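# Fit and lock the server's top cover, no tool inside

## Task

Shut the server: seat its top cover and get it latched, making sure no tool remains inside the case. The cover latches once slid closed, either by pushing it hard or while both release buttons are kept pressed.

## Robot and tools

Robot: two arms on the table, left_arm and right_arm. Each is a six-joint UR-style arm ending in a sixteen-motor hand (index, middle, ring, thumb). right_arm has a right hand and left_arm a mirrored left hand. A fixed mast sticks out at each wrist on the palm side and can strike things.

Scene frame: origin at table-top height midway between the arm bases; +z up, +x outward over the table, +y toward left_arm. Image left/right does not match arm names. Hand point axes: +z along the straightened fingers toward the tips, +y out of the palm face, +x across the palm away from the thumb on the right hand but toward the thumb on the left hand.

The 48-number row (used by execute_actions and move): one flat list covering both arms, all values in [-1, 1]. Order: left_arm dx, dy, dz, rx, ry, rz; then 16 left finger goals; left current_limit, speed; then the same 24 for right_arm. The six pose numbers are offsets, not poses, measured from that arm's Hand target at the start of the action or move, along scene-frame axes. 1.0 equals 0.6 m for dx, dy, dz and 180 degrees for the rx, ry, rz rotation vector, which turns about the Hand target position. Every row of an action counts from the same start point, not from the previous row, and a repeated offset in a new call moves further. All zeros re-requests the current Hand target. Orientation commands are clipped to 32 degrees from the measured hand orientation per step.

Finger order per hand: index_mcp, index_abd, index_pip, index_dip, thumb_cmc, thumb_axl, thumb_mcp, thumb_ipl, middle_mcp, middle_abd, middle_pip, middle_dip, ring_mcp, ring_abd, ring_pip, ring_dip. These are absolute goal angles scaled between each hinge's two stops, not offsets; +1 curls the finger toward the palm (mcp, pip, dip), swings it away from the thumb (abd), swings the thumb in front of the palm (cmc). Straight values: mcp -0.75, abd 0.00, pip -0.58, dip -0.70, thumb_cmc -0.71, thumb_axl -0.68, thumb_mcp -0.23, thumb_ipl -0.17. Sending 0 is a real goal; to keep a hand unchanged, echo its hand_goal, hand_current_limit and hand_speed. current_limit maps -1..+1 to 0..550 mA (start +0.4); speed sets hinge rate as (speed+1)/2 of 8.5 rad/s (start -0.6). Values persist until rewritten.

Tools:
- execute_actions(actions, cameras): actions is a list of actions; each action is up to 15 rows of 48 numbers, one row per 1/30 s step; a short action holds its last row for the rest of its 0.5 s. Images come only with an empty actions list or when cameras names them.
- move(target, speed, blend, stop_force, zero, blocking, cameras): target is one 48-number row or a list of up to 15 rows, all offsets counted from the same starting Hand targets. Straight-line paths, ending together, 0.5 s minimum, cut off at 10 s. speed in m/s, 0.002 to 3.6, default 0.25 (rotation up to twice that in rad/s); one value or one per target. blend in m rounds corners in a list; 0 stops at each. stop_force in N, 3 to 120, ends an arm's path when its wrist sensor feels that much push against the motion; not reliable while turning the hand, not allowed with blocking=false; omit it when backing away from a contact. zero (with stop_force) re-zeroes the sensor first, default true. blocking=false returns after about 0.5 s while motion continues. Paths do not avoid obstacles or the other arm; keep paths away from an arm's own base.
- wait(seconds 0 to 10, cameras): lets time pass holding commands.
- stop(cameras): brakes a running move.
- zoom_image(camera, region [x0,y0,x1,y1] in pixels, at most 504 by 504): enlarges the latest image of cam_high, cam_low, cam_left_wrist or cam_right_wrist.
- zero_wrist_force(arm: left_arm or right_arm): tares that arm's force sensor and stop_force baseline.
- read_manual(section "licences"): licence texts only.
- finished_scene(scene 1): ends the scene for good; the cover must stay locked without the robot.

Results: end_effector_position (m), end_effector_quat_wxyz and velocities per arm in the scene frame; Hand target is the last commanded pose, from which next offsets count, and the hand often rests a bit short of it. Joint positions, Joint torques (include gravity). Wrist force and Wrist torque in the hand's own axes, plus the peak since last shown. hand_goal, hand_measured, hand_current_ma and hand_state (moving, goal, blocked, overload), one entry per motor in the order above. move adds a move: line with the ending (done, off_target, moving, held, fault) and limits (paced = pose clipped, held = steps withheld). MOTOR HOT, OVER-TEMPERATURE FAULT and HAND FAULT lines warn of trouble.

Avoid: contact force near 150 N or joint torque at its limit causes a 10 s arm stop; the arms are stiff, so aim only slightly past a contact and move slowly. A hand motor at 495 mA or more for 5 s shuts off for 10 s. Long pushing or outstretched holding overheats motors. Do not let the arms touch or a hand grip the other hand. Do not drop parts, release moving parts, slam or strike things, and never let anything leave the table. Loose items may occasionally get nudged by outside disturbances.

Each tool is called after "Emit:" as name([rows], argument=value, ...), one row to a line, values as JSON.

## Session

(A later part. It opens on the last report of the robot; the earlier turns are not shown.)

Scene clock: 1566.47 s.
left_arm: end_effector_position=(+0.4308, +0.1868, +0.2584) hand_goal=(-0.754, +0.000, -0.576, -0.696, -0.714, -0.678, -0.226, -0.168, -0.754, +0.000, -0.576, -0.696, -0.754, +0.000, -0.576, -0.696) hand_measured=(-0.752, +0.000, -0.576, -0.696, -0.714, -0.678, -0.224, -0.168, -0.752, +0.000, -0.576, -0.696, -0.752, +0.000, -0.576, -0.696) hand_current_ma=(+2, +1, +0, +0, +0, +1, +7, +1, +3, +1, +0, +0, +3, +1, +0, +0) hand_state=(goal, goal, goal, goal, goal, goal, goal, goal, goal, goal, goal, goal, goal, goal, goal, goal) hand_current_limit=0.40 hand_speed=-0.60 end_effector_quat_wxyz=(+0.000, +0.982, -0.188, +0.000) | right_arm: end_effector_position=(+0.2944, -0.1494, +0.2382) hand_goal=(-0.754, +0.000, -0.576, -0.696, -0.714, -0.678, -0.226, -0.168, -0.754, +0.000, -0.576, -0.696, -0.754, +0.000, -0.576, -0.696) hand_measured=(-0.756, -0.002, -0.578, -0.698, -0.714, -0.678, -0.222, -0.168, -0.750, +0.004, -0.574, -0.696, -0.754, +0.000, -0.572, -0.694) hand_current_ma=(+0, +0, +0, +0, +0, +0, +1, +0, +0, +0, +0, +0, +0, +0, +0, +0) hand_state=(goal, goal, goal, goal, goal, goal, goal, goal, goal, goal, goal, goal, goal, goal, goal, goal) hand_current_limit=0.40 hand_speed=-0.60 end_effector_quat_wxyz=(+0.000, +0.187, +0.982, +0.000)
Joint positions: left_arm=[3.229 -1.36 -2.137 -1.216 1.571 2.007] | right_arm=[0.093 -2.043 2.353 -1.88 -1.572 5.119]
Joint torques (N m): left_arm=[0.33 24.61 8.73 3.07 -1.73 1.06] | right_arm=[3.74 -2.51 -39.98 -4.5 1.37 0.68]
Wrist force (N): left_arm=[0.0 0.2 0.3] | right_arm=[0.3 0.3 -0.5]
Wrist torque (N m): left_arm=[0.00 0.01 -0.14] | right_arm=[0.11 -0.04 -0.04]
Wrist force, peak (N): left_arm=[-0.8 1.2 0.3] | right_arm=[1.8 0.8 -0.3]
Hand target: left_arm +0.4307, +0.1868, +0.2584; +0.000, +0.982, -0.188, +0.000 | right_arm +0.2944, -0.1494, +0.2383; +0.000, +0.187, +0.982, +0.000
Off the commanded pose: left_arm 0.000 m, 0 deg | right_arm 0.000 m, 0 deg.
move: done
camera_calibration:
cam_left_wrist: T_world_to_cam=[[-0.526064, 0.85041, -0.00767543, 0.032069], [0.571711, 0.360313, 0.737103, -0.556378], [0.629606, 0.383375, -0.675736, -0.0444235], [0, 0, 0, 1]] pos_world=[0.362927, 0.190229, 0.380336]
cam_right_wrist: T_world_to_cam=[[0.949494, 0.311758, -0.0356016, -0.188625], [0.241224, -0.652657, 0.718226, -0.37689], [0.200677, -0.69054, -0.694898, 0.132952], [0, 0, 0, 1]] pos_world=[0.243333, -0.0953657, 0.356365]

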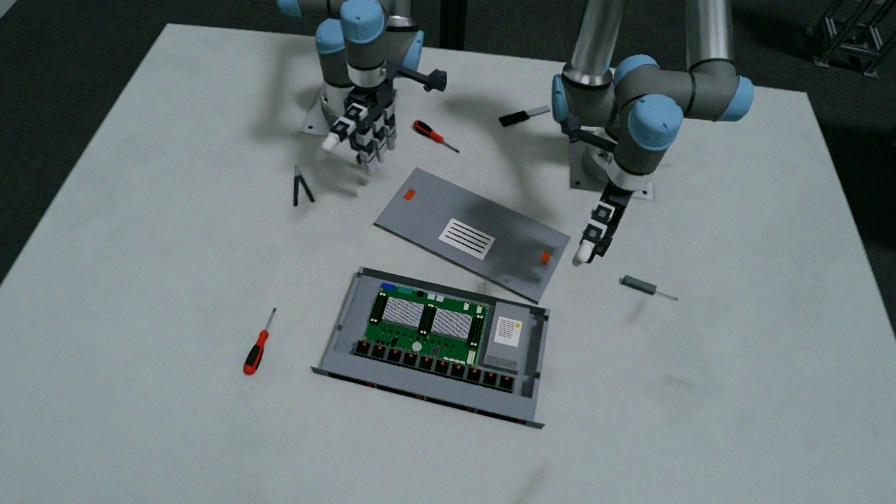

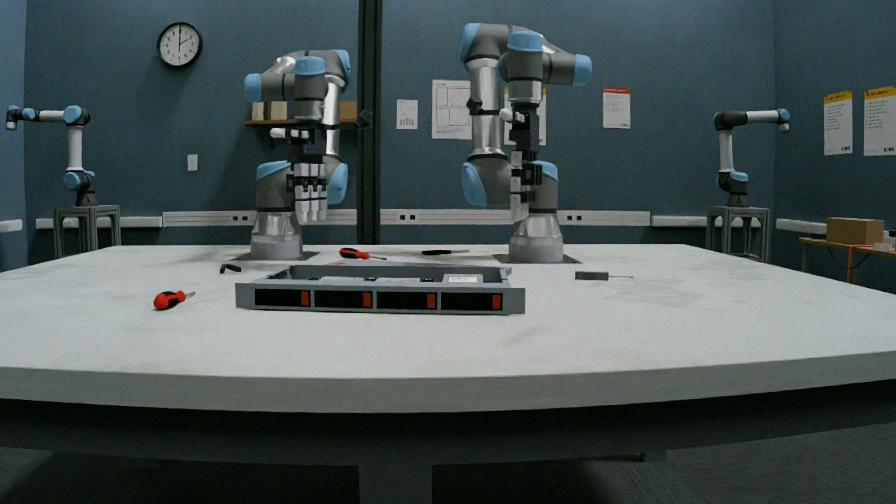

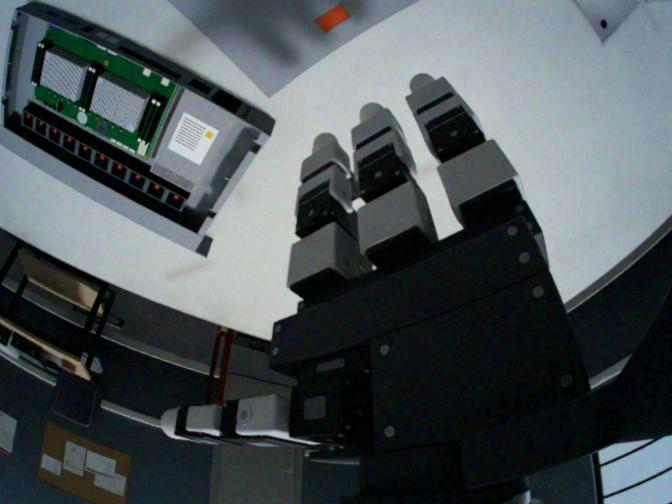

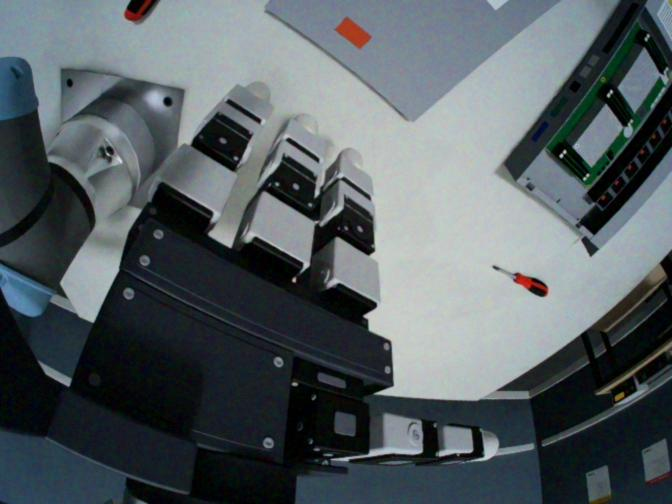

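Emit:
move([
  [0,0,-0.18,0,0,0,-0.754,0,-0.576,-0.696,-0.714,-0.678,-0.226,-0.168,-0.754,0,-0.576,-0.696,-0.754,0,-0.576,-0.696,0.4,-0.6,0,0,-0.147,0,0,0,-0.754,0,-0.576,-0.696,-0.714,-0.678,-0.226,-0.168,-0.754,0,-0.576,-0.696,-0.754,0,-0.576,-0.696,0.4,-0.6],
], speed=0.12, cameras=["cam_high", "cam_low", "cam_right_wrist", "cam_left_wrist"])

Emit:
zoom_image(camera="cam_high", region=[320, 120, 460, 230])

Emit:
zoom_image(camera="cam_high", region=[500, 170, 660, 310])

Emit:
zoom_image(camera="cam_right_wrist", region=[150, 0, 450, 200])

Emit:
zoom_image(camera="cam_left_wrist", region=[200, 0, 500, 200])

Scene clock: 1578.30 s.
left_arm: end_effector_position=(+0.4306, +0.1868, +0.1503) hand_goal=(-0.754, +0.000, -0.576, -0.696, -0.714, -0.678, -0.226, -0.168, -0.754, +0.000, -0.576, -0.696, -0.754, +0.000, -0.576, -0.696) hand_measured=(-0.752, +0.000, -0.576, -0.696, -0.714, -0.678, -0.224, -0.168, -0.752, +0.000, -0.576, -0.696, -0.752, +0.000, -0.576, -0.696) hand_current_ma=(+2, +1, +0, +0, +0, +1, +7, +1, +3, +1, +0, +0, +3, +1, +0, +0) hand_state=(goal, goal, goal, goal, goal, goal, goal, goal, goal, goal, goal, goal, goal, goal, goal, goal) hand_current_limit=0.40 hand_speed=-0.60 end_effector_quat_wxyz=(+0.000, +0.982, -0.188, +0.000) | right_arm: end_effector_position=(+0.2943, -0.1494, +0.1500) hand_goal=(-0.754, +0.000, -0.576, -0.696, -0.714, -0.678, -0.226, -0.168, -0.754, +0.000, -0.576, -0.696, -0.754, +0.000, -0.576, -0.696) hand_measured=(-0.754, -0.002, -0.578, -0.698, -0.714, -0.678, -0.222, -0.168, -0.750, +0.002, -0.574, -0.696, -0.754, +0.000, -0.572, -0.694) hand_current_ma=(+0, +0, +0, +0, +0, +0, +1, +0, +0, +0, +0, +0, +0, +0, +0, +0) hand_state=(goal, goal, goal, goal, goal, goal, goal, goal, goal, goal, goal, goal, goal, goal, goal, goal) hand_current_limit=0.40 hand_speed=-0.60 end_effector_quat_wxyz=(+0.000, +0.187, +0.982, +0.000)
Joint positions: left_arm=[3.229 -1.523 -2.321 -0.869 1.571 2.007] | right_arm=[0.093 -1.897 2.529 -2.203 -1.572 5.119]
Joint torques (N m): left_arm=[-2.06 20.99 26.23 2.52 -1.74 -0.85] | right_arm=[3.3 -9.94 -35.82 -3.57 1.19 0.62]
Wrist force (N): left_arm=[-0.1 0.4 0.4] | right_arm=[0.1 0.0 -0.2]
Wrist torque (N m): left_arm=[0.01 0.02 -0.14] | right_arm=[0.05 -0.02 -0.07]
Wrist force, peak (N): left_arm=[-0.5 0.4 1.5] | right_arm=[-0.3 0.5 -1.3]
Hand target: left_arm +0.4307, +0.1868, +0.1504; +0.000, +0.982, -0.188, +0.000 | right_arm +0.2944, -0.1494, +0.1501; +0.000, +0.187, +0.982, +0.000
Off the commanded pose: left_arm 0.000 m, 0 deg | right_arm 0.000 m, 0 deg.
move: done
camera_calibration:
cam_left_wrist: T_world_to_cam=[[-0.525961, 0.850476, -0.00750574, 0.0310913], [0.572007, 0.36025, 0.736904, -0.476682], [0.629423, 0.383289, -0.675955, -0.117267], [0, 0, 0, 1]] pos_world=[0.362828, 0.190229, 0.272235]
cam_right_wrist: T_world_to_cam=[[0.94949, 0.311757, -0.0357387, -0.191633], [0.241323, -0.652644, 0.718206, -0.313535], [0.200581, -0.690553, -0.694912, 0.071708], [0, 0, 0, 1]] pos_world=[0.243233, -0.0953657, 0.268165]

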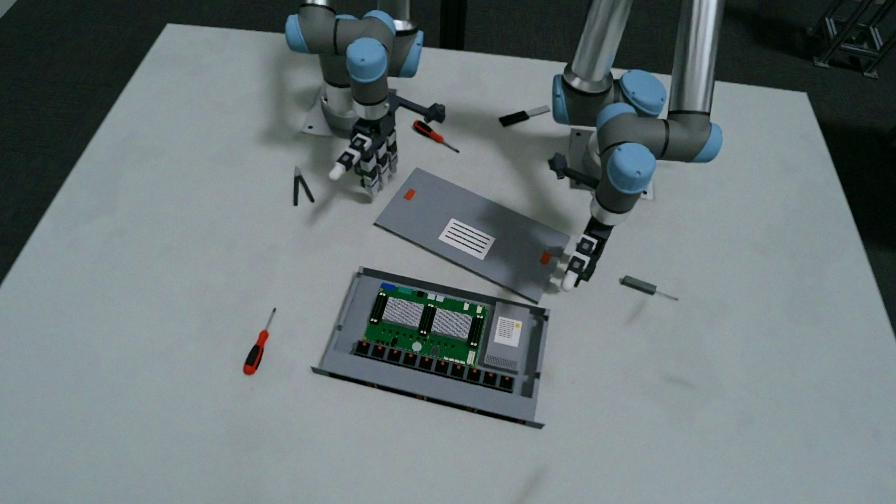

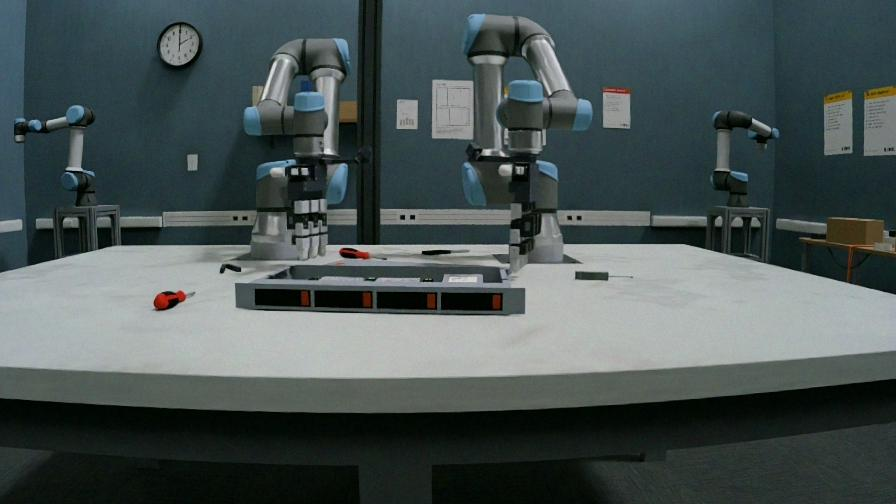

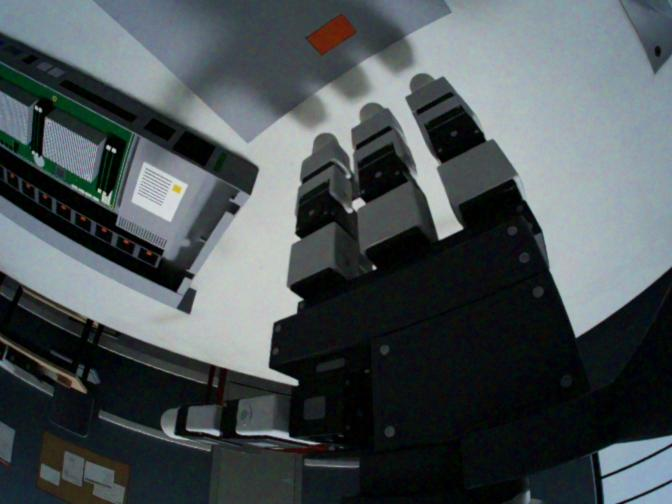

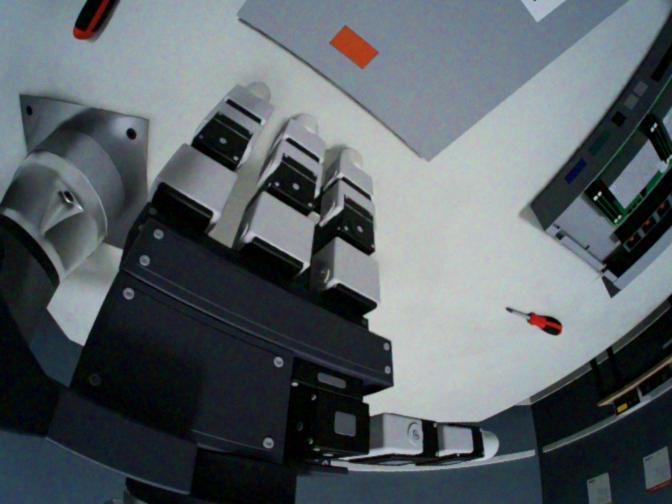

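Scaled by 3.600 from the camera's 896x504 image, which has a finer 1280x720 frame.

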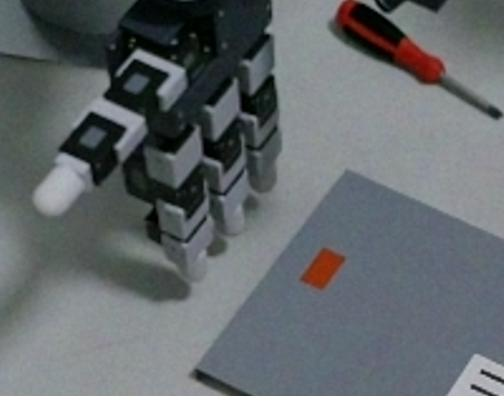

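Scaled by 3.150 from the camera's 896x504 image, which has a finer 1280x720 frame.

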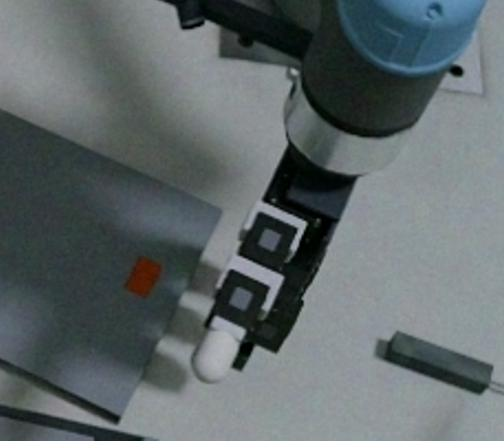

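Scaled by 1.680 from the camera's 672x504 image, which has a finer 960x720 frame.

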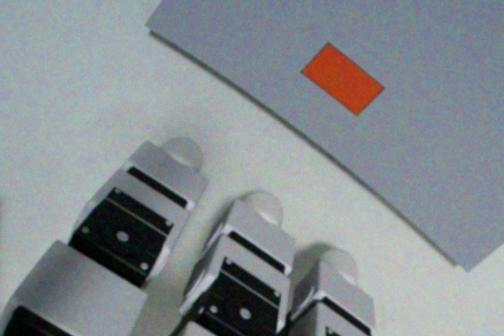

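Scaled by 1.680 from the camera's 672x504 image, which has a finer 960x720 frame.

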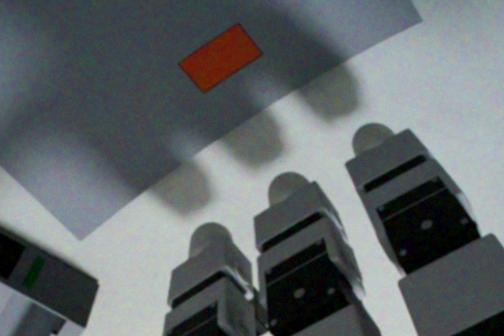

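Emit:
move([
  [0,0,-0.035,0,0,0,-0.754,0,-0.576,-0.696,-0.714,-0.678,-0.226,-0.168,-0.754,0,-0.576,-0.696,-0.754,0,-0.576,-0.696,0.4,-0.6,0,0,-0.035,0,0,0,-0.754,0,-0.576,-0.696,-0.714,-0.678,-0.226,-0.168,-0.754,0,-0.576,-0.696,-0.754,0,-0.576,-0.696,0.4,-0.6],
], speed=0.06)

Emit:
move([
  [0,0,-0.025,0,0,0,-0.754,0,-0.576,-0.696,-0.714,-0.678,-0.226,-0.168,-0.754,0,-0.576,-0.696,-0.754,0,-0.576,-0.696,0.4,-0.6,0,0,-0.025,0,0,0,-0.754,0,-0.576,-0.696,-0.714,-0.678,-0.226,-0.168,-0.754,0,-0.576,-0.696,-0.754,0,-0.576,-0.696,0.4,-0.6],
], speed=0.01, stop_force=3, cameras=["cam_low", "cam_right_wrist", "cam_left_wrist"])

Scene clock: 1612.00 s.
left_arm: end_effector_position=(+0.4306, +0.1867, +0.1293) hand_goal=(-0.754, +0.000, -0.576, -0.696, -0.714, -0.678, -0.226, -0.168, -0.754, +0.000, -0.576, -0.696, -0.754, +0.000, -0.576, -0.696) hand_measured=(-0.752, +0.000, -0.576, -0.696, -0.714, -0.678, -0.224, -0.168, -0.752, +0.000, -0.576, -0.696, -0.752, +0.000, -0.576, -0.696) hand_current_ma=(+2, +1, +0, +0, +0, +1, +7, +1, +3, +1, +0, +0, +3, +1, +0, +0) hand_state=(goal, goal, goal, goal, goal, goal, goal, goal, goal, goal, goal, goal, goal, goal, goal, goal) hand_current_limit=0.40 hand_speed=-0.60 end_effector_quat_wxyz=(+0.000, +0.982, -0.188, +0.000) | right_arm: end_effector_position=(+0.2943, -0.1494, +0.1289) hand_goal=(-0.754, +0.000, -0.576, -0.696, -0.714, -0.678, -0.226, -0.168, -0.754, +0.000, -0.576, -0.696, -0.754, +0.000, -0.576, -0.696) hand_measured=(-0.754, -0.002, -0.578, -0.698, -0.714, -0.678, -0.222, -0.168, -0.750, +0.002, -0.574, -0.696, -0.754, +0.000, -0.572, -0.694) hand_current_ma=(+0, +0, +0, +0, +0, +0, +1, +0, +0, +0, +0, +0, +0, +0, +0, +0) hand_state=(goal, goal, goal, goal, goal, goal, goal, goal, goal, goal, goal, goal, goal, goal, goal, goal) hand_current_limit=0.40 hand_speed=-0.60 end_effector_quat_wxyz=(+0.000, +0.187, +0.982, +0.000)
Joint positions: left_arm=[3.229 -1.569 -2.35 -0.795 1.571 2.007] | right_arm=[0.093 -1.842 2.565 -2.294 -1.572 5.119]
Joint torques (N m): left_arm=[1.21 29.59 27.63 -0.26 -0.53 0.08] | right_arm=[4.46 -16.86 -33.29 -1.17 0.51 0.83]
Wrist force (N): left_arm=[-0.2 0.1 0.2] | right_arm=[0.2 0.1 0.0]
Wrist torque (N m): left_arm=[0.00 0.03 -0.15] | right_arm=[0.04 -0.03 -0.06]
Wrist force, peak (N): left_arm=[-0.3 0.4 1.2] | right_arm=[-0.2 0.4 -1.1]
Hand target: left_arm +0.4307, +0.1868, +0.1294; +0.000, +0.982, -0.188, +0.000 | right_arm +0.2944, -0.1494, +0.1291; +0.000, +0.187, +0.982, +0.000
Off the commanded pose: left_arm 0.000 m, 0 deg | right_arm 0.000 m, 0 deg.
move: done

Scene clock: 1613.50 s.
left_arm: end_effector_position=(+0.4307, +0.1868, +0.1264) hand_goal=(-0.754, +0.000, -0.576, -0.696, -0.714, -0.678, -0.226, -0.168, -0.754, +0.000, -0.576, -0.696, -0.754, +0.000, -0.576, -0.696) hand_measured=(-0.752, +0.000, -0.576, -0.696, -0.714, -0.678, -0.224, -0.168, -0.752, +0.000, -0.576, -0.696, -0.752, +0.000, -0.576, -0.696) hand_current_ma=(+2, +0, +0, +0, +0, +1, +7, +1, +3, +1, +0, +0, +3, +1, +0, +0) hand_state=(goal, goal, goal, goal, goal, goal, goal, goal, goal, goal, goal, goal, goal, goal, goal, goal) hand_current_limit=0.40 hand_speed=-0.60 end_effector_quat_wxyz=(+0.000, +0.982, -0.188, +0.000) | right_arm: end_effector_position=(+0.2944, -0.1494, +0.1252) hand_goal=(-0.754, +0.000, -0.576, -0.696, -0.714, -0.678, -0.226, -0.168, -0.754, +0.000, -0.576, -0.696, -0.754, +0.000, -0.576, -0.696) hand_measured=(-0.754, -0.002, -0.578, -0.698, -0.714, -0.678, -0.222, -0.168, -0.750, +0.002, -0.574, -0.696, -0.754, +0.000, -0.572, -0.694) hand_current_ma=(+0, +0, +0, +0, +0, +0, +1, +0, +0, +0, +0, +0, +0, +0, +0, +0) hand_state=(goal, goal, goal, goal, goal, goal, goal, goal, goal, goal, goal, goal, goal, goal, goal, goal) hand_current_limit=0.40 hand_speed=-0.60 end_effector_quat_wxyz=(+0.000, +0.187, +0.982, +0.000)
Joint positions: left_arm=[3.229 -1.576 -2.353 -0.784 1.571 2.007] | right_arm=[0.093 -1.831 2.572 -2.312 -1.572 5.119]
Joint torques (N m): left_arm=[0.94 28.21 26.31 -0.58 -0.45 -0.05] | right_arm=[3.8 -17.61 -31.42 -3.25 0.41 0.9]
Wrist force (N): left_arm=[-0.1 0.3 -3.2] | right_arm=[0.3 -0.1 -3.6]
Wrist torque (N m): left_arm=[0.30 0.07 -0.14] | right_arm=[0.32 -0.11 -0.04]
Wrist force, peak (N): left_arm=[0.1 0.2 -8.4] | right_arm=[0.3 0.3 -9.1]
Hand target: left_arm +0.4307, +0.1868, +0.1264; +0.000, +0.982, -0.188, +0.000 (not the last commanded pose) | right_arm +0.2944, -0.1494, +0.1252; +0.000, +0.187, +0.982, +0.000 (not the last commanded pose)
Off the commanded pose: left_arm 0.012 m, 0 deg | right_arm 0.011 m, 0 deg.
move: contact (left_arm, right_arm)
camera_calibration:
cam_left_wrist: T_world_to_cam=[[-0.52598, 0.850462, -0.00769314, 0.0310195], [0.571761, 0.360281, 0.73708, -0.459013], [0.62963, 0.383291, -0.675762, -0.133675], [0, 0, 0, 1]] pos_world=[0.362927, 0.190229, 0.248236]
cam_right_wrist: T_world_to_cam=[[0.949496, 0.311786, -0.0353114, -0.192713], [0.241047, -0.652728, 0.718222, -0.295765], [0.200883, -0.690461, -0.694917, 0.0544607], [0, 0, 0, 1]] pos_world=[0.243333, -0.0953656, 0.243466]
Images, in order (width x height): cam_low 896x504, cam_left_wrist 672x504, cam_right_wrist 672x504.

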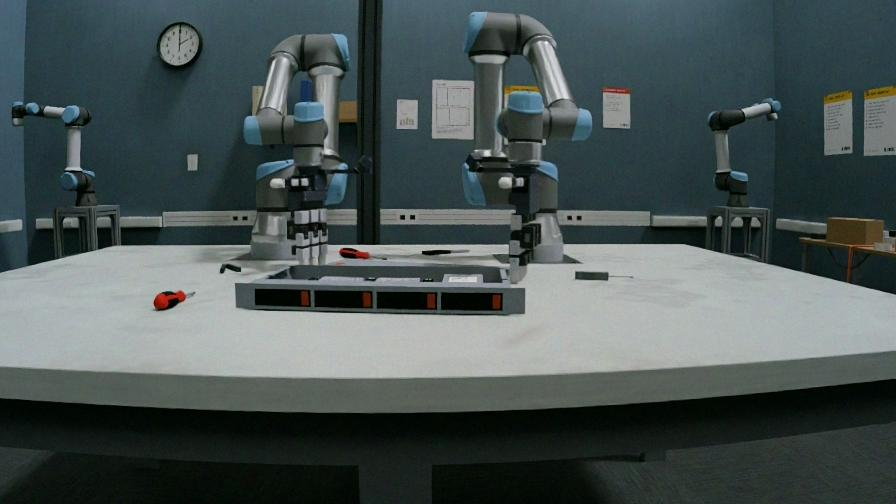

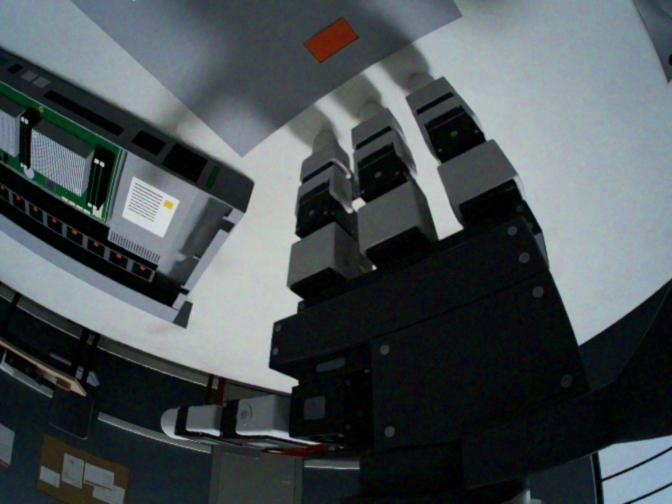

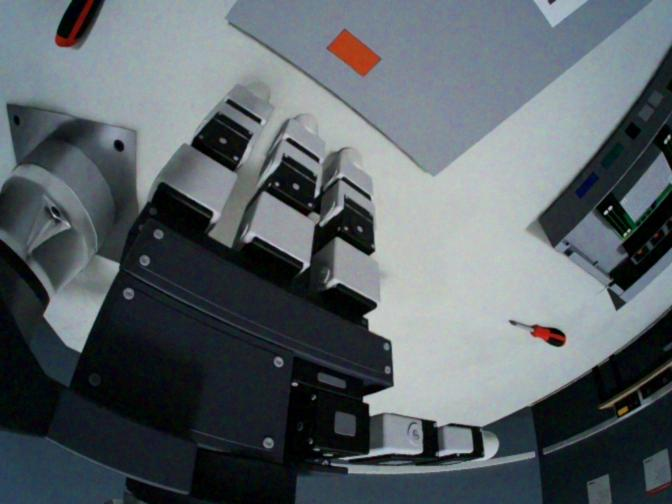

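Emit:
zoom_image(camera="cam_right_wrist", region=[330, 80, 480, 200])

Emit:
zoom_image(camera="cam_left_wrist", region=[200, 60, 380, 180])

Scaled by 3.360 from the camera's 672x504 image, which has a finer 960x720 frame.

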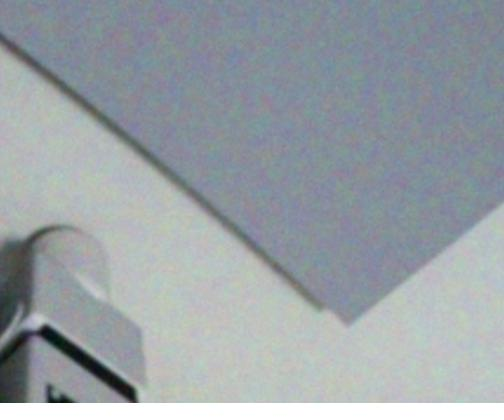

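Scaled by 2.800 from the camera's 672x504 image, which has a finer 960x720 frame.

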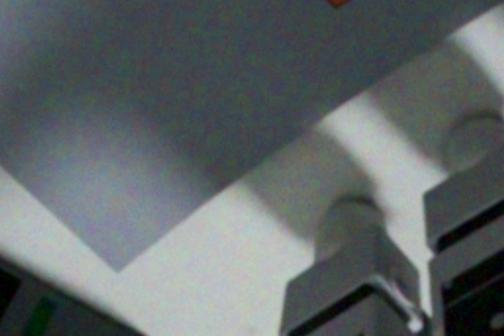

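Emit:
move([
  [-0.0135,-0.0341,0.0027,0,0,0,-0.754,0,-0.576,-0.696,-0.714,-0.678,-0.226,-0.168,-0.754,0,-0.576,-0.696,-0.754,0,-0.576,-0.696,0.4,-0.6,0.0213,0.031,0.0027,0,0,0,-0.754,0,-0.576,-0.696,-0.714,-0.678,-0.226,-0.168,-0.754,0,-0.576,-0.696,-0.754,0,-0.576,-0.696,0.4,-0.6],
], speed=0.03, cameras=["cam_high", "cam_right_wrist", "cam_left_wrist"])

Emit:
zoom_image(camera="cam_high", region=[340, 140, 440, 230])

Emit:
zoom_image(camera="cam_high", region=[520, 210, 620, 310])

Emit:
zoom_image(camera="cam_right_wrist", region=[200, 40, 420, 200])

Emit:
zoom_image(camera="cam_left_wrist", region=[250, 40, 470, 200])

Scene clock: 1640.07 s.
left_arm: end_effector_position=(+0.4226, +0.1663, +0.1280) hand_goal=(-0.754, +0.000, -0.576, -0.696, -0.714, -0.678, -0.226, -0.168, -0.754, +0.000, -0.576, -0.696, -0.754, +0.000, -0.576, -0.696) hand_measured=(-0.754, +0.000, -0.576, -0.696, -0.714, -0.678, -0.224, -0.168, -0.752, +0.000, -0.576, -0.696, -0.752, +0.000, -0.576, -0.696) hand_current_ma=(+2, +0, +0, +0, +0, +1, +7, +1, +3, +1, +0, +0, +3, +1, +0, +0) hand_state=(goal, goal, goal, goal, goal, goal, goal, goal, goal, goal, goal, goal, goal, goal, goal, goal) hand_current_limit=0.40 hand_speed=-0.60 end_effector_quat_wxyz=(+0.000, +0.982, -0.188, +0.000) | right_arm: end_effector_position=(+0.3074, -0.1307, +0.1270) hand_goal=(-0.754, +0.000, -0.576, -0.696, -0.714, -0.678, -0.226, -0.168, -0.754, +0.000, -0.576, -0.696, -0.754, +0.000, -0.576, -0.696) hand_measured=(-0.756, +0.004, -0.578, -0.698, -0.714, -0.678, -0.222, -0.168, -0.750, +0.002, -0.574, -0.696, -0.754, +0.000, -0.572, -0.694) hand_current_ma=(+0, +0, +0, +0, +0, +0, +1, +0, +0, +0, +0, +0, +0, +0, +0, +0) hand_state=(goal, goal, goal, goal, goal, goal, goal, goal, goal, goal, goal, goal, goal, goal, goal, goal) hand_current_limit=0.40 hand_speed=-0.60 end_effector_quat_wxyz=(+0.000, +0.187, +0.982, +0.000)
Joint positions: left_arm=[3.176 -1.568 -2.355 -0.79 1.571 1.953] | right_arm=[0.154 -1.767 2.523 -2.328 -1.571 5.181]
Joint torques (N m): left_arm=[4.57 20.74 7.91 0.74 -0.89 1.14] | right_arm=[-3.91 -21.41 -3.77 -2.32 -0.21 -0.89]
Wrist force (N): left_arm=[0.0 0.1 0.1] | right_arm=[-0.1 0.2 0.0]
Wrist torque (N m): left_arm=[0.03 -0.01 0.01] | right_arm=[0.05 0.01 -0.08]
Wrist force, peak (N): left_arm=[-0.1 0.2 -3.9] | right_arm=[0.0 0.1 -4.2]
Hand target: left_arm +0.4226, +0.1663, +0.1280; +0.000, +0.982, -0.188, +0.000 | right_arm +0.3072, -0.1308, +0.1269; +0.000, +0.187, +0.982, +0.000
Off the commanded pose: left_arm 0.000 m, 0 deg | right_arm 0.000 m, 0 deg.
move: done
camera_calibration:
cam_left_wrist: T_world_to_cam=[[-0.525926, 0.850495, -0.00774973, 0.0441434], [0.571784, 0.360294, 0.737056, -0.448196], [0.629655, 0.383206, -0.675787, -0.119494], [0, 0, 0, 1]] pos_world=[0.354728, 0.169729, 0.249935]
cam_right_wrist: T_world_to_cam=[[0.949505, 0.311794, -0.0349992, -0.210874], [0.24084, -0.652807, 0.718219, -0.287932], [0.201089, -0.690382, -0.694936, 0.0658316], [0, 0, 0, 1]] pos_world=[0.256334, -0.0767655, 0.245166]
Images, in order (width x height): cam_high 896x504, cam_left_wrist 672x504, cam_right_wrist 672x504.

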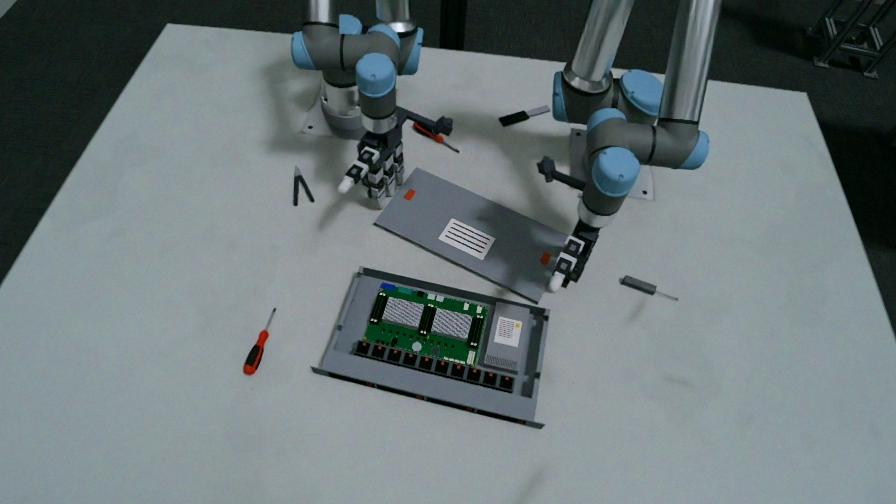

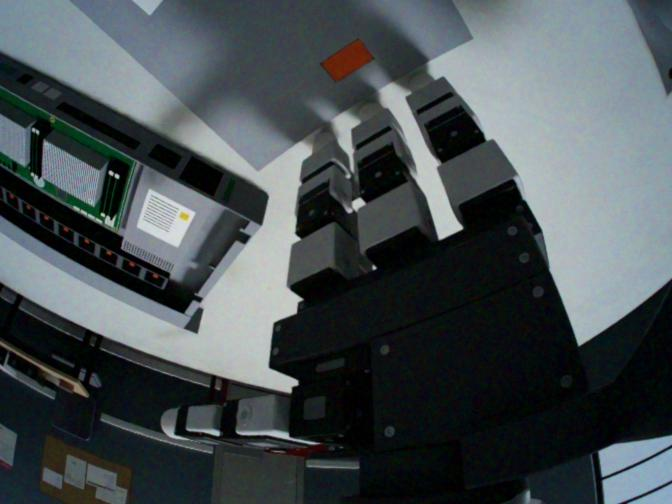

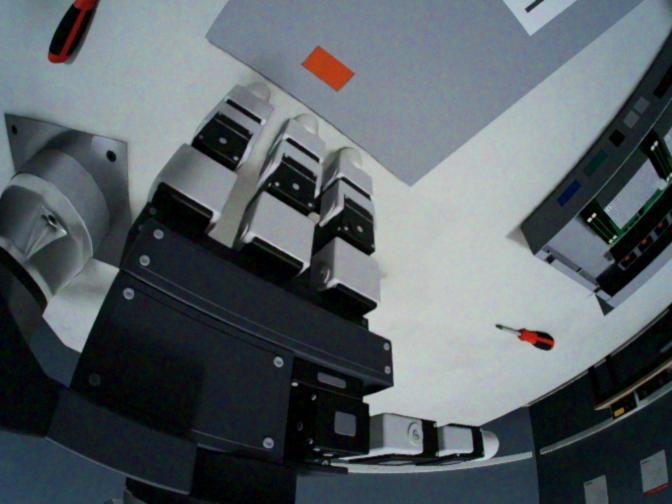

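Scaled by 5.040 from the camera's 896x504 image, which has a finer 1280x720 frame.

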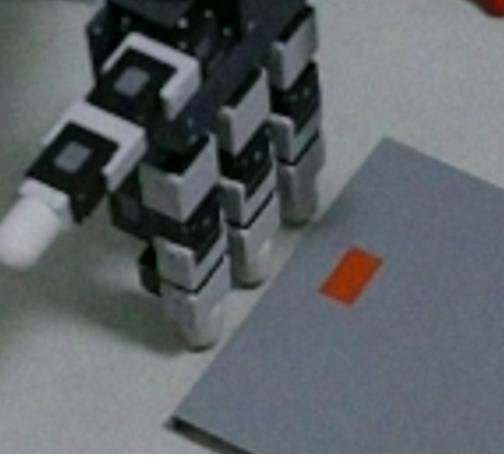

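Scaled by 5.040 from the camera's 896x504 image, which has a finer 1280x720 frame.

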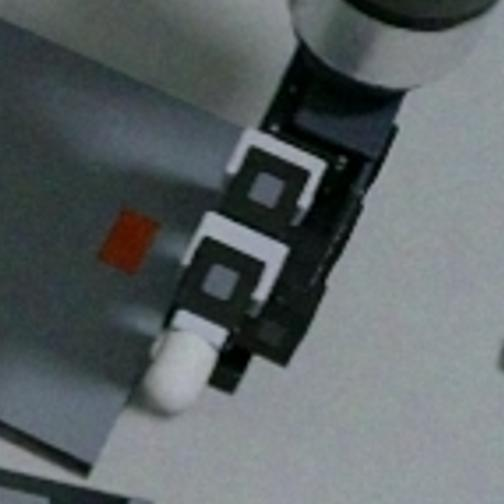

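Scaled by 2.291 from the camera's 672x504 image, which has a finer 960x720 frame.

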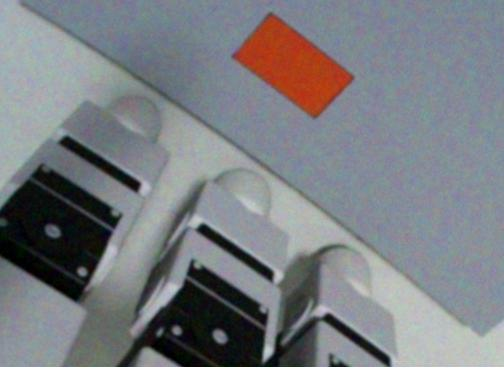

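Scaled by 2.291 from the camera's 672x504 image, which has a finer 960x720 frame.

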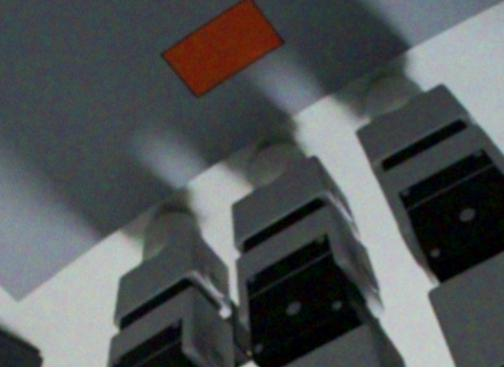

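Emit:
move([
  [-0.0092,-0.0233,0,0,0,0,-0.754,0,-0.576,-0.696,-0.714,-0.678,-0.226,-0.168,-0.754,0,-0.576,-0.696,-0.754,0,-0.576,-0.696,0.4,-0.6,0.0092,0.0233,0,0,0,0,-0.754,0,-0.576,-0.696,-0.714,-0.678,-0.226,-0.168,-0.754,0,-0.576,-0.696,-0.754,0,-0.576,-0.696,0.4,-0.6],
], speed=0.01, stop_force=3, cameras=["cam_high", "cam_right_wrist", "cam_left_wrist"])

Scene clock: 1651.80 s.
left_arm: end_effector_position=(+0.4183, +0.1553, +0.1280) hand_goal=(-0.754, +0.000, -0.576, -0.696, -0.714, -0.678, -0.226, -0.168, -0.754, +0.000, -0.576, -0.696, -0.754, +0.000, -0.576, -0.696) hand_measured=(-0.770, +0.000, -0.586, -0.698, -0.714, -0.678, -0.224, -0.168, -0.772, -0.002, -0.586, -0.698, -0.772, -0.002, -0.586, -0.698) hand_current_ma=(-48, -1, -24, -5, +0, +1, +7, +1, -55, -2, -23, -5, -57, -4, -26, -6) hand_state=(goal, goal, goal, goal, goal, goal, goal, goal, goal, goal, goal, goal, goal, goal, goal, goal) hand_current_limit=0.40 hand_speed=-0.60 end_effector_quat_wxyz=(+0.000, +0.982, -0.188, +0.000) | right_arm: end_effector_position=(+0.3109, -0.1215, +0.1269) hand_goal=(-0.754, +0.000, -0.576, -0.696, -0.714, -0.678, -0.226, -0.168, -0.754, +0.000, -0.576, -0.696, -0.754, +0.000, -0.576, -0.696) hand_measured=(-0.768, +0.002, -0.584, -0.698, -0.714, -0.678, -0.222, -0.168, -0.766, +0.002, -0.582, -0.698, -0.766, +0.000, -0.582, -0.698) hand_current_ma=(-6, +0, -2, +0, +0, +0, +1, +0, -5, +0, -1, +0, -4, +0, -1, +0) hand_state=(goal, goal, goal, goal, goal, goal, goal, goal, goal, goal, goal, goal, goal, goal, goal, goal) hand_current_limit=0.40 hand_speed=-0.60 end_effector_quat_wxyz=(+0.000, +0.187, +0.982, +0.000)
Joint positions: left_arm=[3.147 -1.567 -2.356 -0.789 1.571 1.924] | right_arm=[0.183 -1.743 2.506 -2.334 -1.572 5.21]
Joint torques (N m): left_arm=[4.84 23.67 6.78 4.97 0.48 -0.7] | right_arm=[-4.34 -22.05 -2.8 -0.54 0.12 0.76]
Wrist force (N): left_arm=[0.0 -2.9 -3.2] | right_arm=[-0.4 -1.0 -1.5]
Wrist torque (N m): left_arm=[0.57 -0.06 0.07] | right_arm=[0.33 0.01 -0.11]
Wrist force, peak (N): left_arm=[0.0 -2.9 -3.2] | right_arm=[0.8 -2.6 -2.7]
Hand target: left_arm +0.4183, +0.1553, +0.1280; +0.000, +0.982, -0.188, +0.000 (not the last commanded pose) | right_arm +0.3109, -0.1215, +0.1269; +0.000, +0.187, +0.982, +0.000 (not the last commanded pose)
Off the commanded pose: left_arm 0.003 m, 0 deg | right_arm 0.005 m, 0 deg.
move: contact (left_arm, right_arm)
camera_calibration:
cam_left_wrist: T_world_to_cam=[[-0.525898, 0.850513, -0.00766528, 0.0511191], [0.571723, 0.360158, 0.737169, -0.441796], [0.629733, 0.383294, -0.675665, -0.112681], [0, 0, 0, 1]] pos_world=[0.350427, 0.158829, 0.249936]
cam_right_wrist: T_world_to_cam=[[0.949496, 0.311786, -0.0353114, -0.217022], [0.241047, -0.652728, 0.718222, -0.28268], [0.200883, -0.690461, -0.694917, 0.0715218], [0, 0, 0, 1]] pos_world=[0.259833, -0.0674656, 0.245066]
Images, in order (width x height): cam_high 896x504, cam_left_wrist 672x504, cam_right_wrist 672x504.

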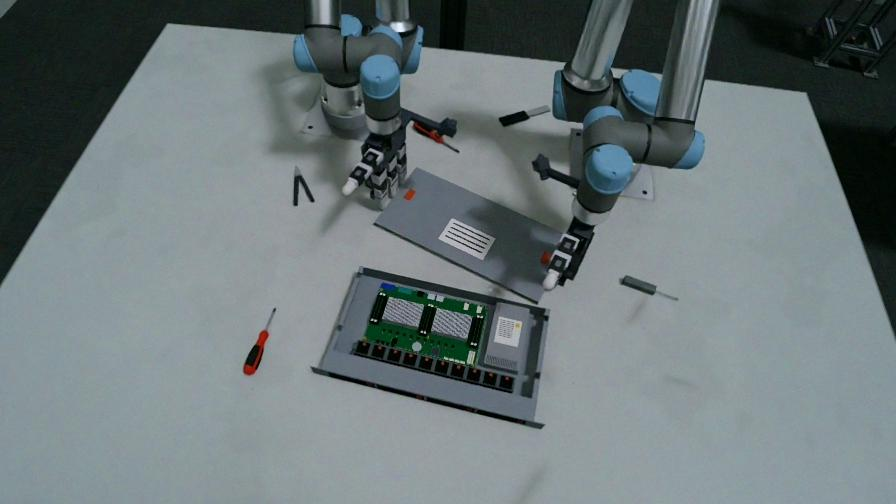

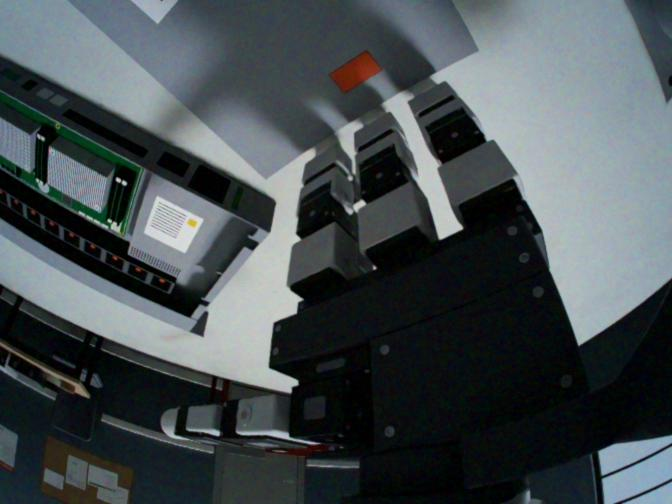

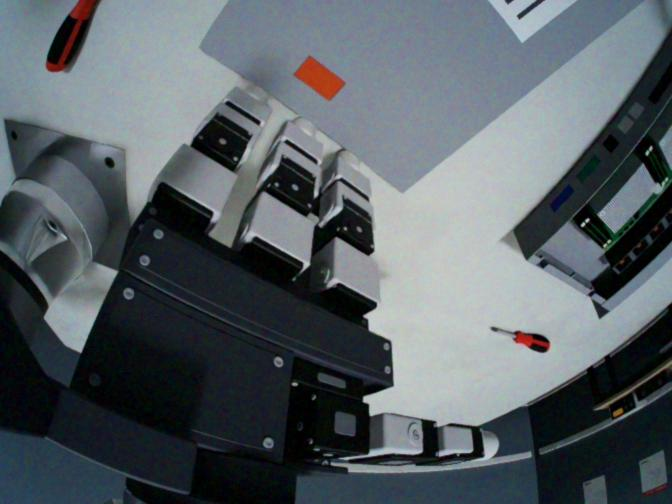

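Emit:
move([
  [0,0,-0.002,0,0,0,-0.72,0,-0.576,-0.696,-0.714,-0.678,-0.226,-0.168,-0.72,0,-0.576,-0.696,-0.72,0,-0.576,-0.696,0.7,-0.9,0,0,-0.002,0,0,0,-0.72,0,-0.576,-0.696,-0.714,-0.678,-0.226,-0.168,-0.72,0,-0.576,-0.696,-0.72,0,-0.576,-0.696,0.7,-0.9],
], speed=0.01, cameras=["cam_high"])

Scene clock: 1684.43 s.
left_arm: end_effector_position=(+0.4183, +0.1553, +0.1268) hand_goal=(-0.720, +0.000, -0.576, -0.696, -0.714, -0.678, -0.226, -0.168, -0.720, +0.000, -0.576, -0.696, -0.720, +0.000, -0.576, -0.696) hand_measured=(-0.768, +0.000, -0.590, -0.700, -0.714, -0.678, -0.224, -0.168, -0.770, +0.000, -0.588, -0.700, -0.770, +0.000, -0.588, -0.700) hand_current_ma=(-173, +1, -35, -9, +0, +1, +7, +1, -186, +0, -30, -7, -187, -1, -34, -7) hand_state=(blocked, goal, goal, goal, goal, goal, goal, goal, blocked, goal, goal, goal, blocked, goal, goal, goal) hand_current_limit=0.70 hand_speed=-0.90 end_effector_quat_wxyz=(+0.000, +0.982, -0.188, +0.000) | right_arm: end_effector_position=(+0.3109, -0.1215, +0.1256) hand_goal=(-0.720, +0.000, -0.576, -0.696, -0.714, -0.678, -0.226, -0.168, -0.720, +0.000, -0.576, -0.696, -0.720, +0.000, -0.576, -0.696) hand_measured=(-0.766, +0.002, -0.586, -0.698, -0.714, -0.678, -0.222, -0.168, -0.764, +0.002, -0.586, -0.698, -0.762, +0.000, -0.584, -0.698) hand_current_ma=(-48, +0, -3, +0, +0, +0, +1, +0, -45, +0, -3, +0, -41, +0, -2, +0) hand_state=(blocked, goal, goal, goal, goal, goal, goal, goal, blocked, goal, goal, goal, blocked, goal, goal, goal) hand_current_limit=0.70 hand_speed=-0.90 end_effector_quat_wxyz=(+0.000, +0.187, +0.982, +0.000)
Joint positions: left_arm=[3.147 -1.57 -2.357 -0.785 1.571 1.924] | right_arm=[0.183 -1.739 2.508 -2.339 -1.572 5.21]
Joint torques (N m): left_arm=[4.46 4.85 3.62 4.01 0.49 -0.85] | right_arm=[-5.02 -0.56 -4.31 -3.87 0.02 0.82]
Wrist force (N): left_arm=[0.2 -3.7 -3.4] | right_arm=[0.1 -3.8 -3.3]
Wrist torque (N m): left_arm=[0.69 -0.02 0.11] | right_arm=[0.55 0.05 -0.16]
Wrist force, peak (N): left_arm=[0.5 -4.0 -3.9] | right_arm=[0.1 -3.6 -3.6]
Hand target: left_arm +0.4183, +0.1553, +0.1268; +0.000, +0.982, -0.188, +0.000 | right_arm +0.3109, -0.1215, +0.1257; +0.000, +0.187, +0.982, +0.000
Off the commanded pose: left_arm 0.000 m, 0 deg | right_arm 0.000 m, 0 deg.
move: done
Images, in order (width x height): cam_high 896x504.

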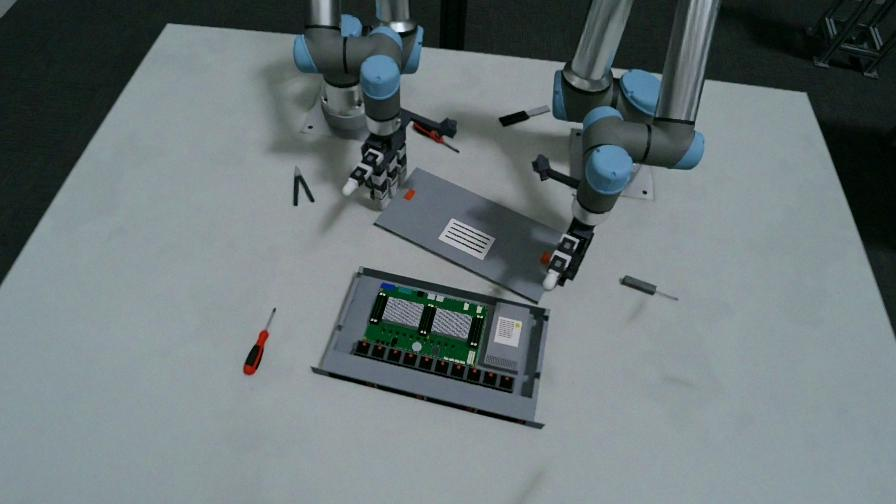

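Emit:
move([
  [0,0,0,0,0,0,-0.65,0,-0.576,-0.696,-0.714,-0.678,-0.226,-0.168,-0.65,0,-0.576,-0.696,-0.65,0,-0.576,-0.696,0.75,-0.9,0,0,0,0,0,0,-0.65,0,-0.576,-0.696,-0.714,-0.678,-0.226,-0.168,-0.65,0,-0.576,-0.696,-0.65,0,-0.576,-0.696,0.75,-0.9],
], speed=0.01)

Scene clock: 1695.20 s.
left_arm: end_effector_position=(+0.4183, +0.1553, +0.1268) hand_goal=(-0.650, +0.000, -0.576, -0.696, -0.714, -0.678, -0.226, -0.168, -0.650, +0.000, -0.576, -0.696, -0.650, +0.000, -0.576, -0.696) hand_measured=(-0.752, +0.000, -0.606, -0.708, -0.714, -0.678, -0.224, -0.168, -0.758, +0.000, -0.602, -0.706, -0.756, +0.000, -0.604, -0.706) hand_current_ma=(-434, +1, -92, -28, +0, +1, +7, +1, -460, +0, -77, -24, -457, -1, -87, -23) hand_state=(blocked, goal, blocked, goal, goal, goal, goal, goal, blocked, goal, blocked, goal, blocked, goal, blocked, goal) hand_current_limit=0.75 hand_speed=-0.90 end_effector_quat_wxyz=(+0.000, +0.982, -0.188, +0.000) | right_arm: end_effector_position=(+0.3109, -0.1215, +0.1257) hand_goal=(-0.650, +0.000, -0.576, -0.696, -0.714, -0.678, -0.226, -0.168, -0.650, +0.000, -0.576, -0.696, -0.650, +0.000, -0.576, -0.696) hand_measured=(-0.752, +0.002, -0.602, -0.704, -0.714, -0.678, -0.222, -0.168, -0.750, +0.002, -0.600, -0.706, -0.748, +0.000, -0.598, -0.706) hand_current_ma=(-210, +0, -16, -2, +0, +0, +1, +0, -202, +0, -14, -3, -196, +0, -13, -2) hand_state=(blocked, goal, blocked, goal, goal, goal, goal, goal, blocked, goal, blocked, goal, blocked, goal, blocked, goal) hand_current_limit=0.75 hand_speed=-0.90 end_effector_quat_wxyz=(+0.000, +0.187, +0.982, +0.000)
Joint positions: left_arm=[3.147 -1.57 -2.357 -0.785 1.571 1.924] | right_arm=[0.183 -1.739 2.508 -2.339 -1.572 5.21]
Joint torques (N m): left_arm=[4.58 23.76 20.87 -1.26 -1.55 -0.8] | right_arm=[-3.79 -20.27 -31.55 -0.97 1.71 0.61]
Wrist force (N): left_arm=[-0.2 -7.7 -8.2] | right_arm=[0.5 -7.6 -7.2]
Wrist torque (N m): left_arm=[1.40 -0.09 0.16] | right_arm=[1.16 0.17 -0.21]
Wrist force, peak (N): left_arm=[-0.2 -7.7 -8.2] | right_arm=[0.1 -8.1 -7.2]
Hand target: left_arm +0.4183, +0.1553, +0.1268; +0.000, +0.982, -0.188, +0.000 | right_arm +0.3109, -0.1215, +0.1257; +0.000, +0.187, +0.982, +0.000
Off the commanded pose: left_arm 0.000 m, 0 deg | right_arm 0.000 m, 0 deg.
move: done

Emit:
move([
  [0,0,0.005,0,0,0,-0.65,0,-0.576,-0.696,-0.714,-0.678,-0.226,-0.168,-0.65,0,-0.576,-0.696,-0.65,0,-0.576,-0.696,0.75,-0.9,0,0,0.005,0,0,0,-0.65,0,-0.576,-0.696,-0.714,-0.678,-0.226,-0.168,-0.65,0,-0.576,-0.696,-0.65,0,-0.576,-0.696,0.75,-0.9],
], speed=0.01, cameras=["cam_high"])

Emit:
zoom_image(camera="cam_high", region=[340, 140, 440, 230])

Scene clock: 1764.23 s.
left_arm: end_effector_position=(+0.4183, +0.1553, +0.1298) hand_goal=(-0.650, +0.000, -0.576, -0.696, -0.714, -0.678, -0.226, -0.168, -0.650, +0.000, -0.576, -0.696, -0.650, +0.000, -0.576, -0.696) hand_measured=(-0.748, -0.002, -0.606, -0.712, -0.714, -0.678, -0.224, -0.168, -0.752, -0.002, -0.602, -0.710, -0.752, -0.002, -0.606, -0.710) hand_current_ma=(-410, -2, -96, -44, +0, +1, +7, +1, -434, -3, -81, -40, -432, -4, -91, -36) hand_state=(blocked, goal, blocked, goal, goal, goal, goal, goal, blocked, goal, blocked, goal, blocked, goal, blocked, goal) hand_current_limit=0.75 hand_speed=-0.90 end_effector_quat_wxyz=(+0.000, +0.982, -0.188, +0.000) | right_arm: end_effector_position=(+0.3109, -0.1215, +0.1287) hand_goal=(-0.650, +0.000, -0.576, -0.696, -0.714, -0.678, -0.226, -0.168, -0.650, +0.000, -0.576, -0.696, -0.650, +0.000, -0.576, -0.696) hand_measured=(-0.750, +0.000, -0.608, -0.710, -0.714, -0.678, -0.222, -0.168, -0.748, +0.000, -0.604, -0.712, -0.746, -0.002, -0.604, -0.712) hand_current_ma=(-202, +0, -22, -5, +0, +0, +1, +0, -194, +0, -18, -7, -188, +0, -17, -7) hand_state=(blocked, goal, blocked, goal, goal, goal, goal, goal, blocked, goal, blocked, goal, blocked, goal, blocked, goal) hand_current_limit=0.75 hand_speed=-0.90 end_effector_quat_wxyz=(+0.000, +0.187, +0.982, +0.000)
Joint positions: left_arm=[3.147 -1.563 -2.353 -0.796 1.571 1.924] | right_arm=[0.183 -1.748 2.503 -2.326 -1.572 5.21]
Joint torques (N m): left_arm=[4.09 21.51 24.32 1.25 -3.75 -0.63] | right_arm=[-3.1 -12.42 -32.93 -4.11 3.58 0.55]
Wrist force (N): left_arm=[-0.1 -6.4 5.2] | right_arm=[-0.1 -7.7 4.5]
Wrist torque (N m): left_arm=[0.35 0.15 0.14] | right_arm=[0.28 -0.12 -0.25]
Wrist force, peak (N): left_arm=[0.1 -7.6 -8.6] | right_arm=[-0.1 -8.2 -7.3]
Hand target: left_arm +0.4183, +0.1553, +0.1298; +0.000, +0.982, -0.188, +0.000 | right_arm +0.3109, -0.1215, +0.1287; +0.000, +0.187, +0.982, +0.000
Off the commanded pose: left_arm 0.000 m, 0 deg | right_arm 0.000 m, 0 deg.
move: done
Images, in order (width x height): cam_high 896x504.

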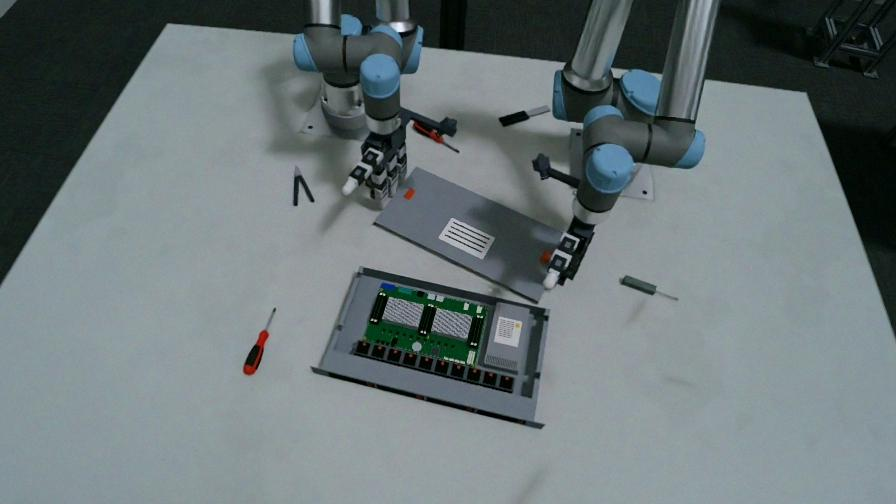

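Scaled by 5.040 from the camera's 896x504 image, which has a finer 1280x720 frame.

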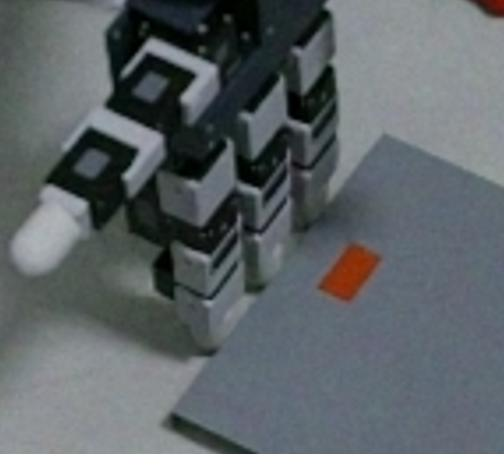

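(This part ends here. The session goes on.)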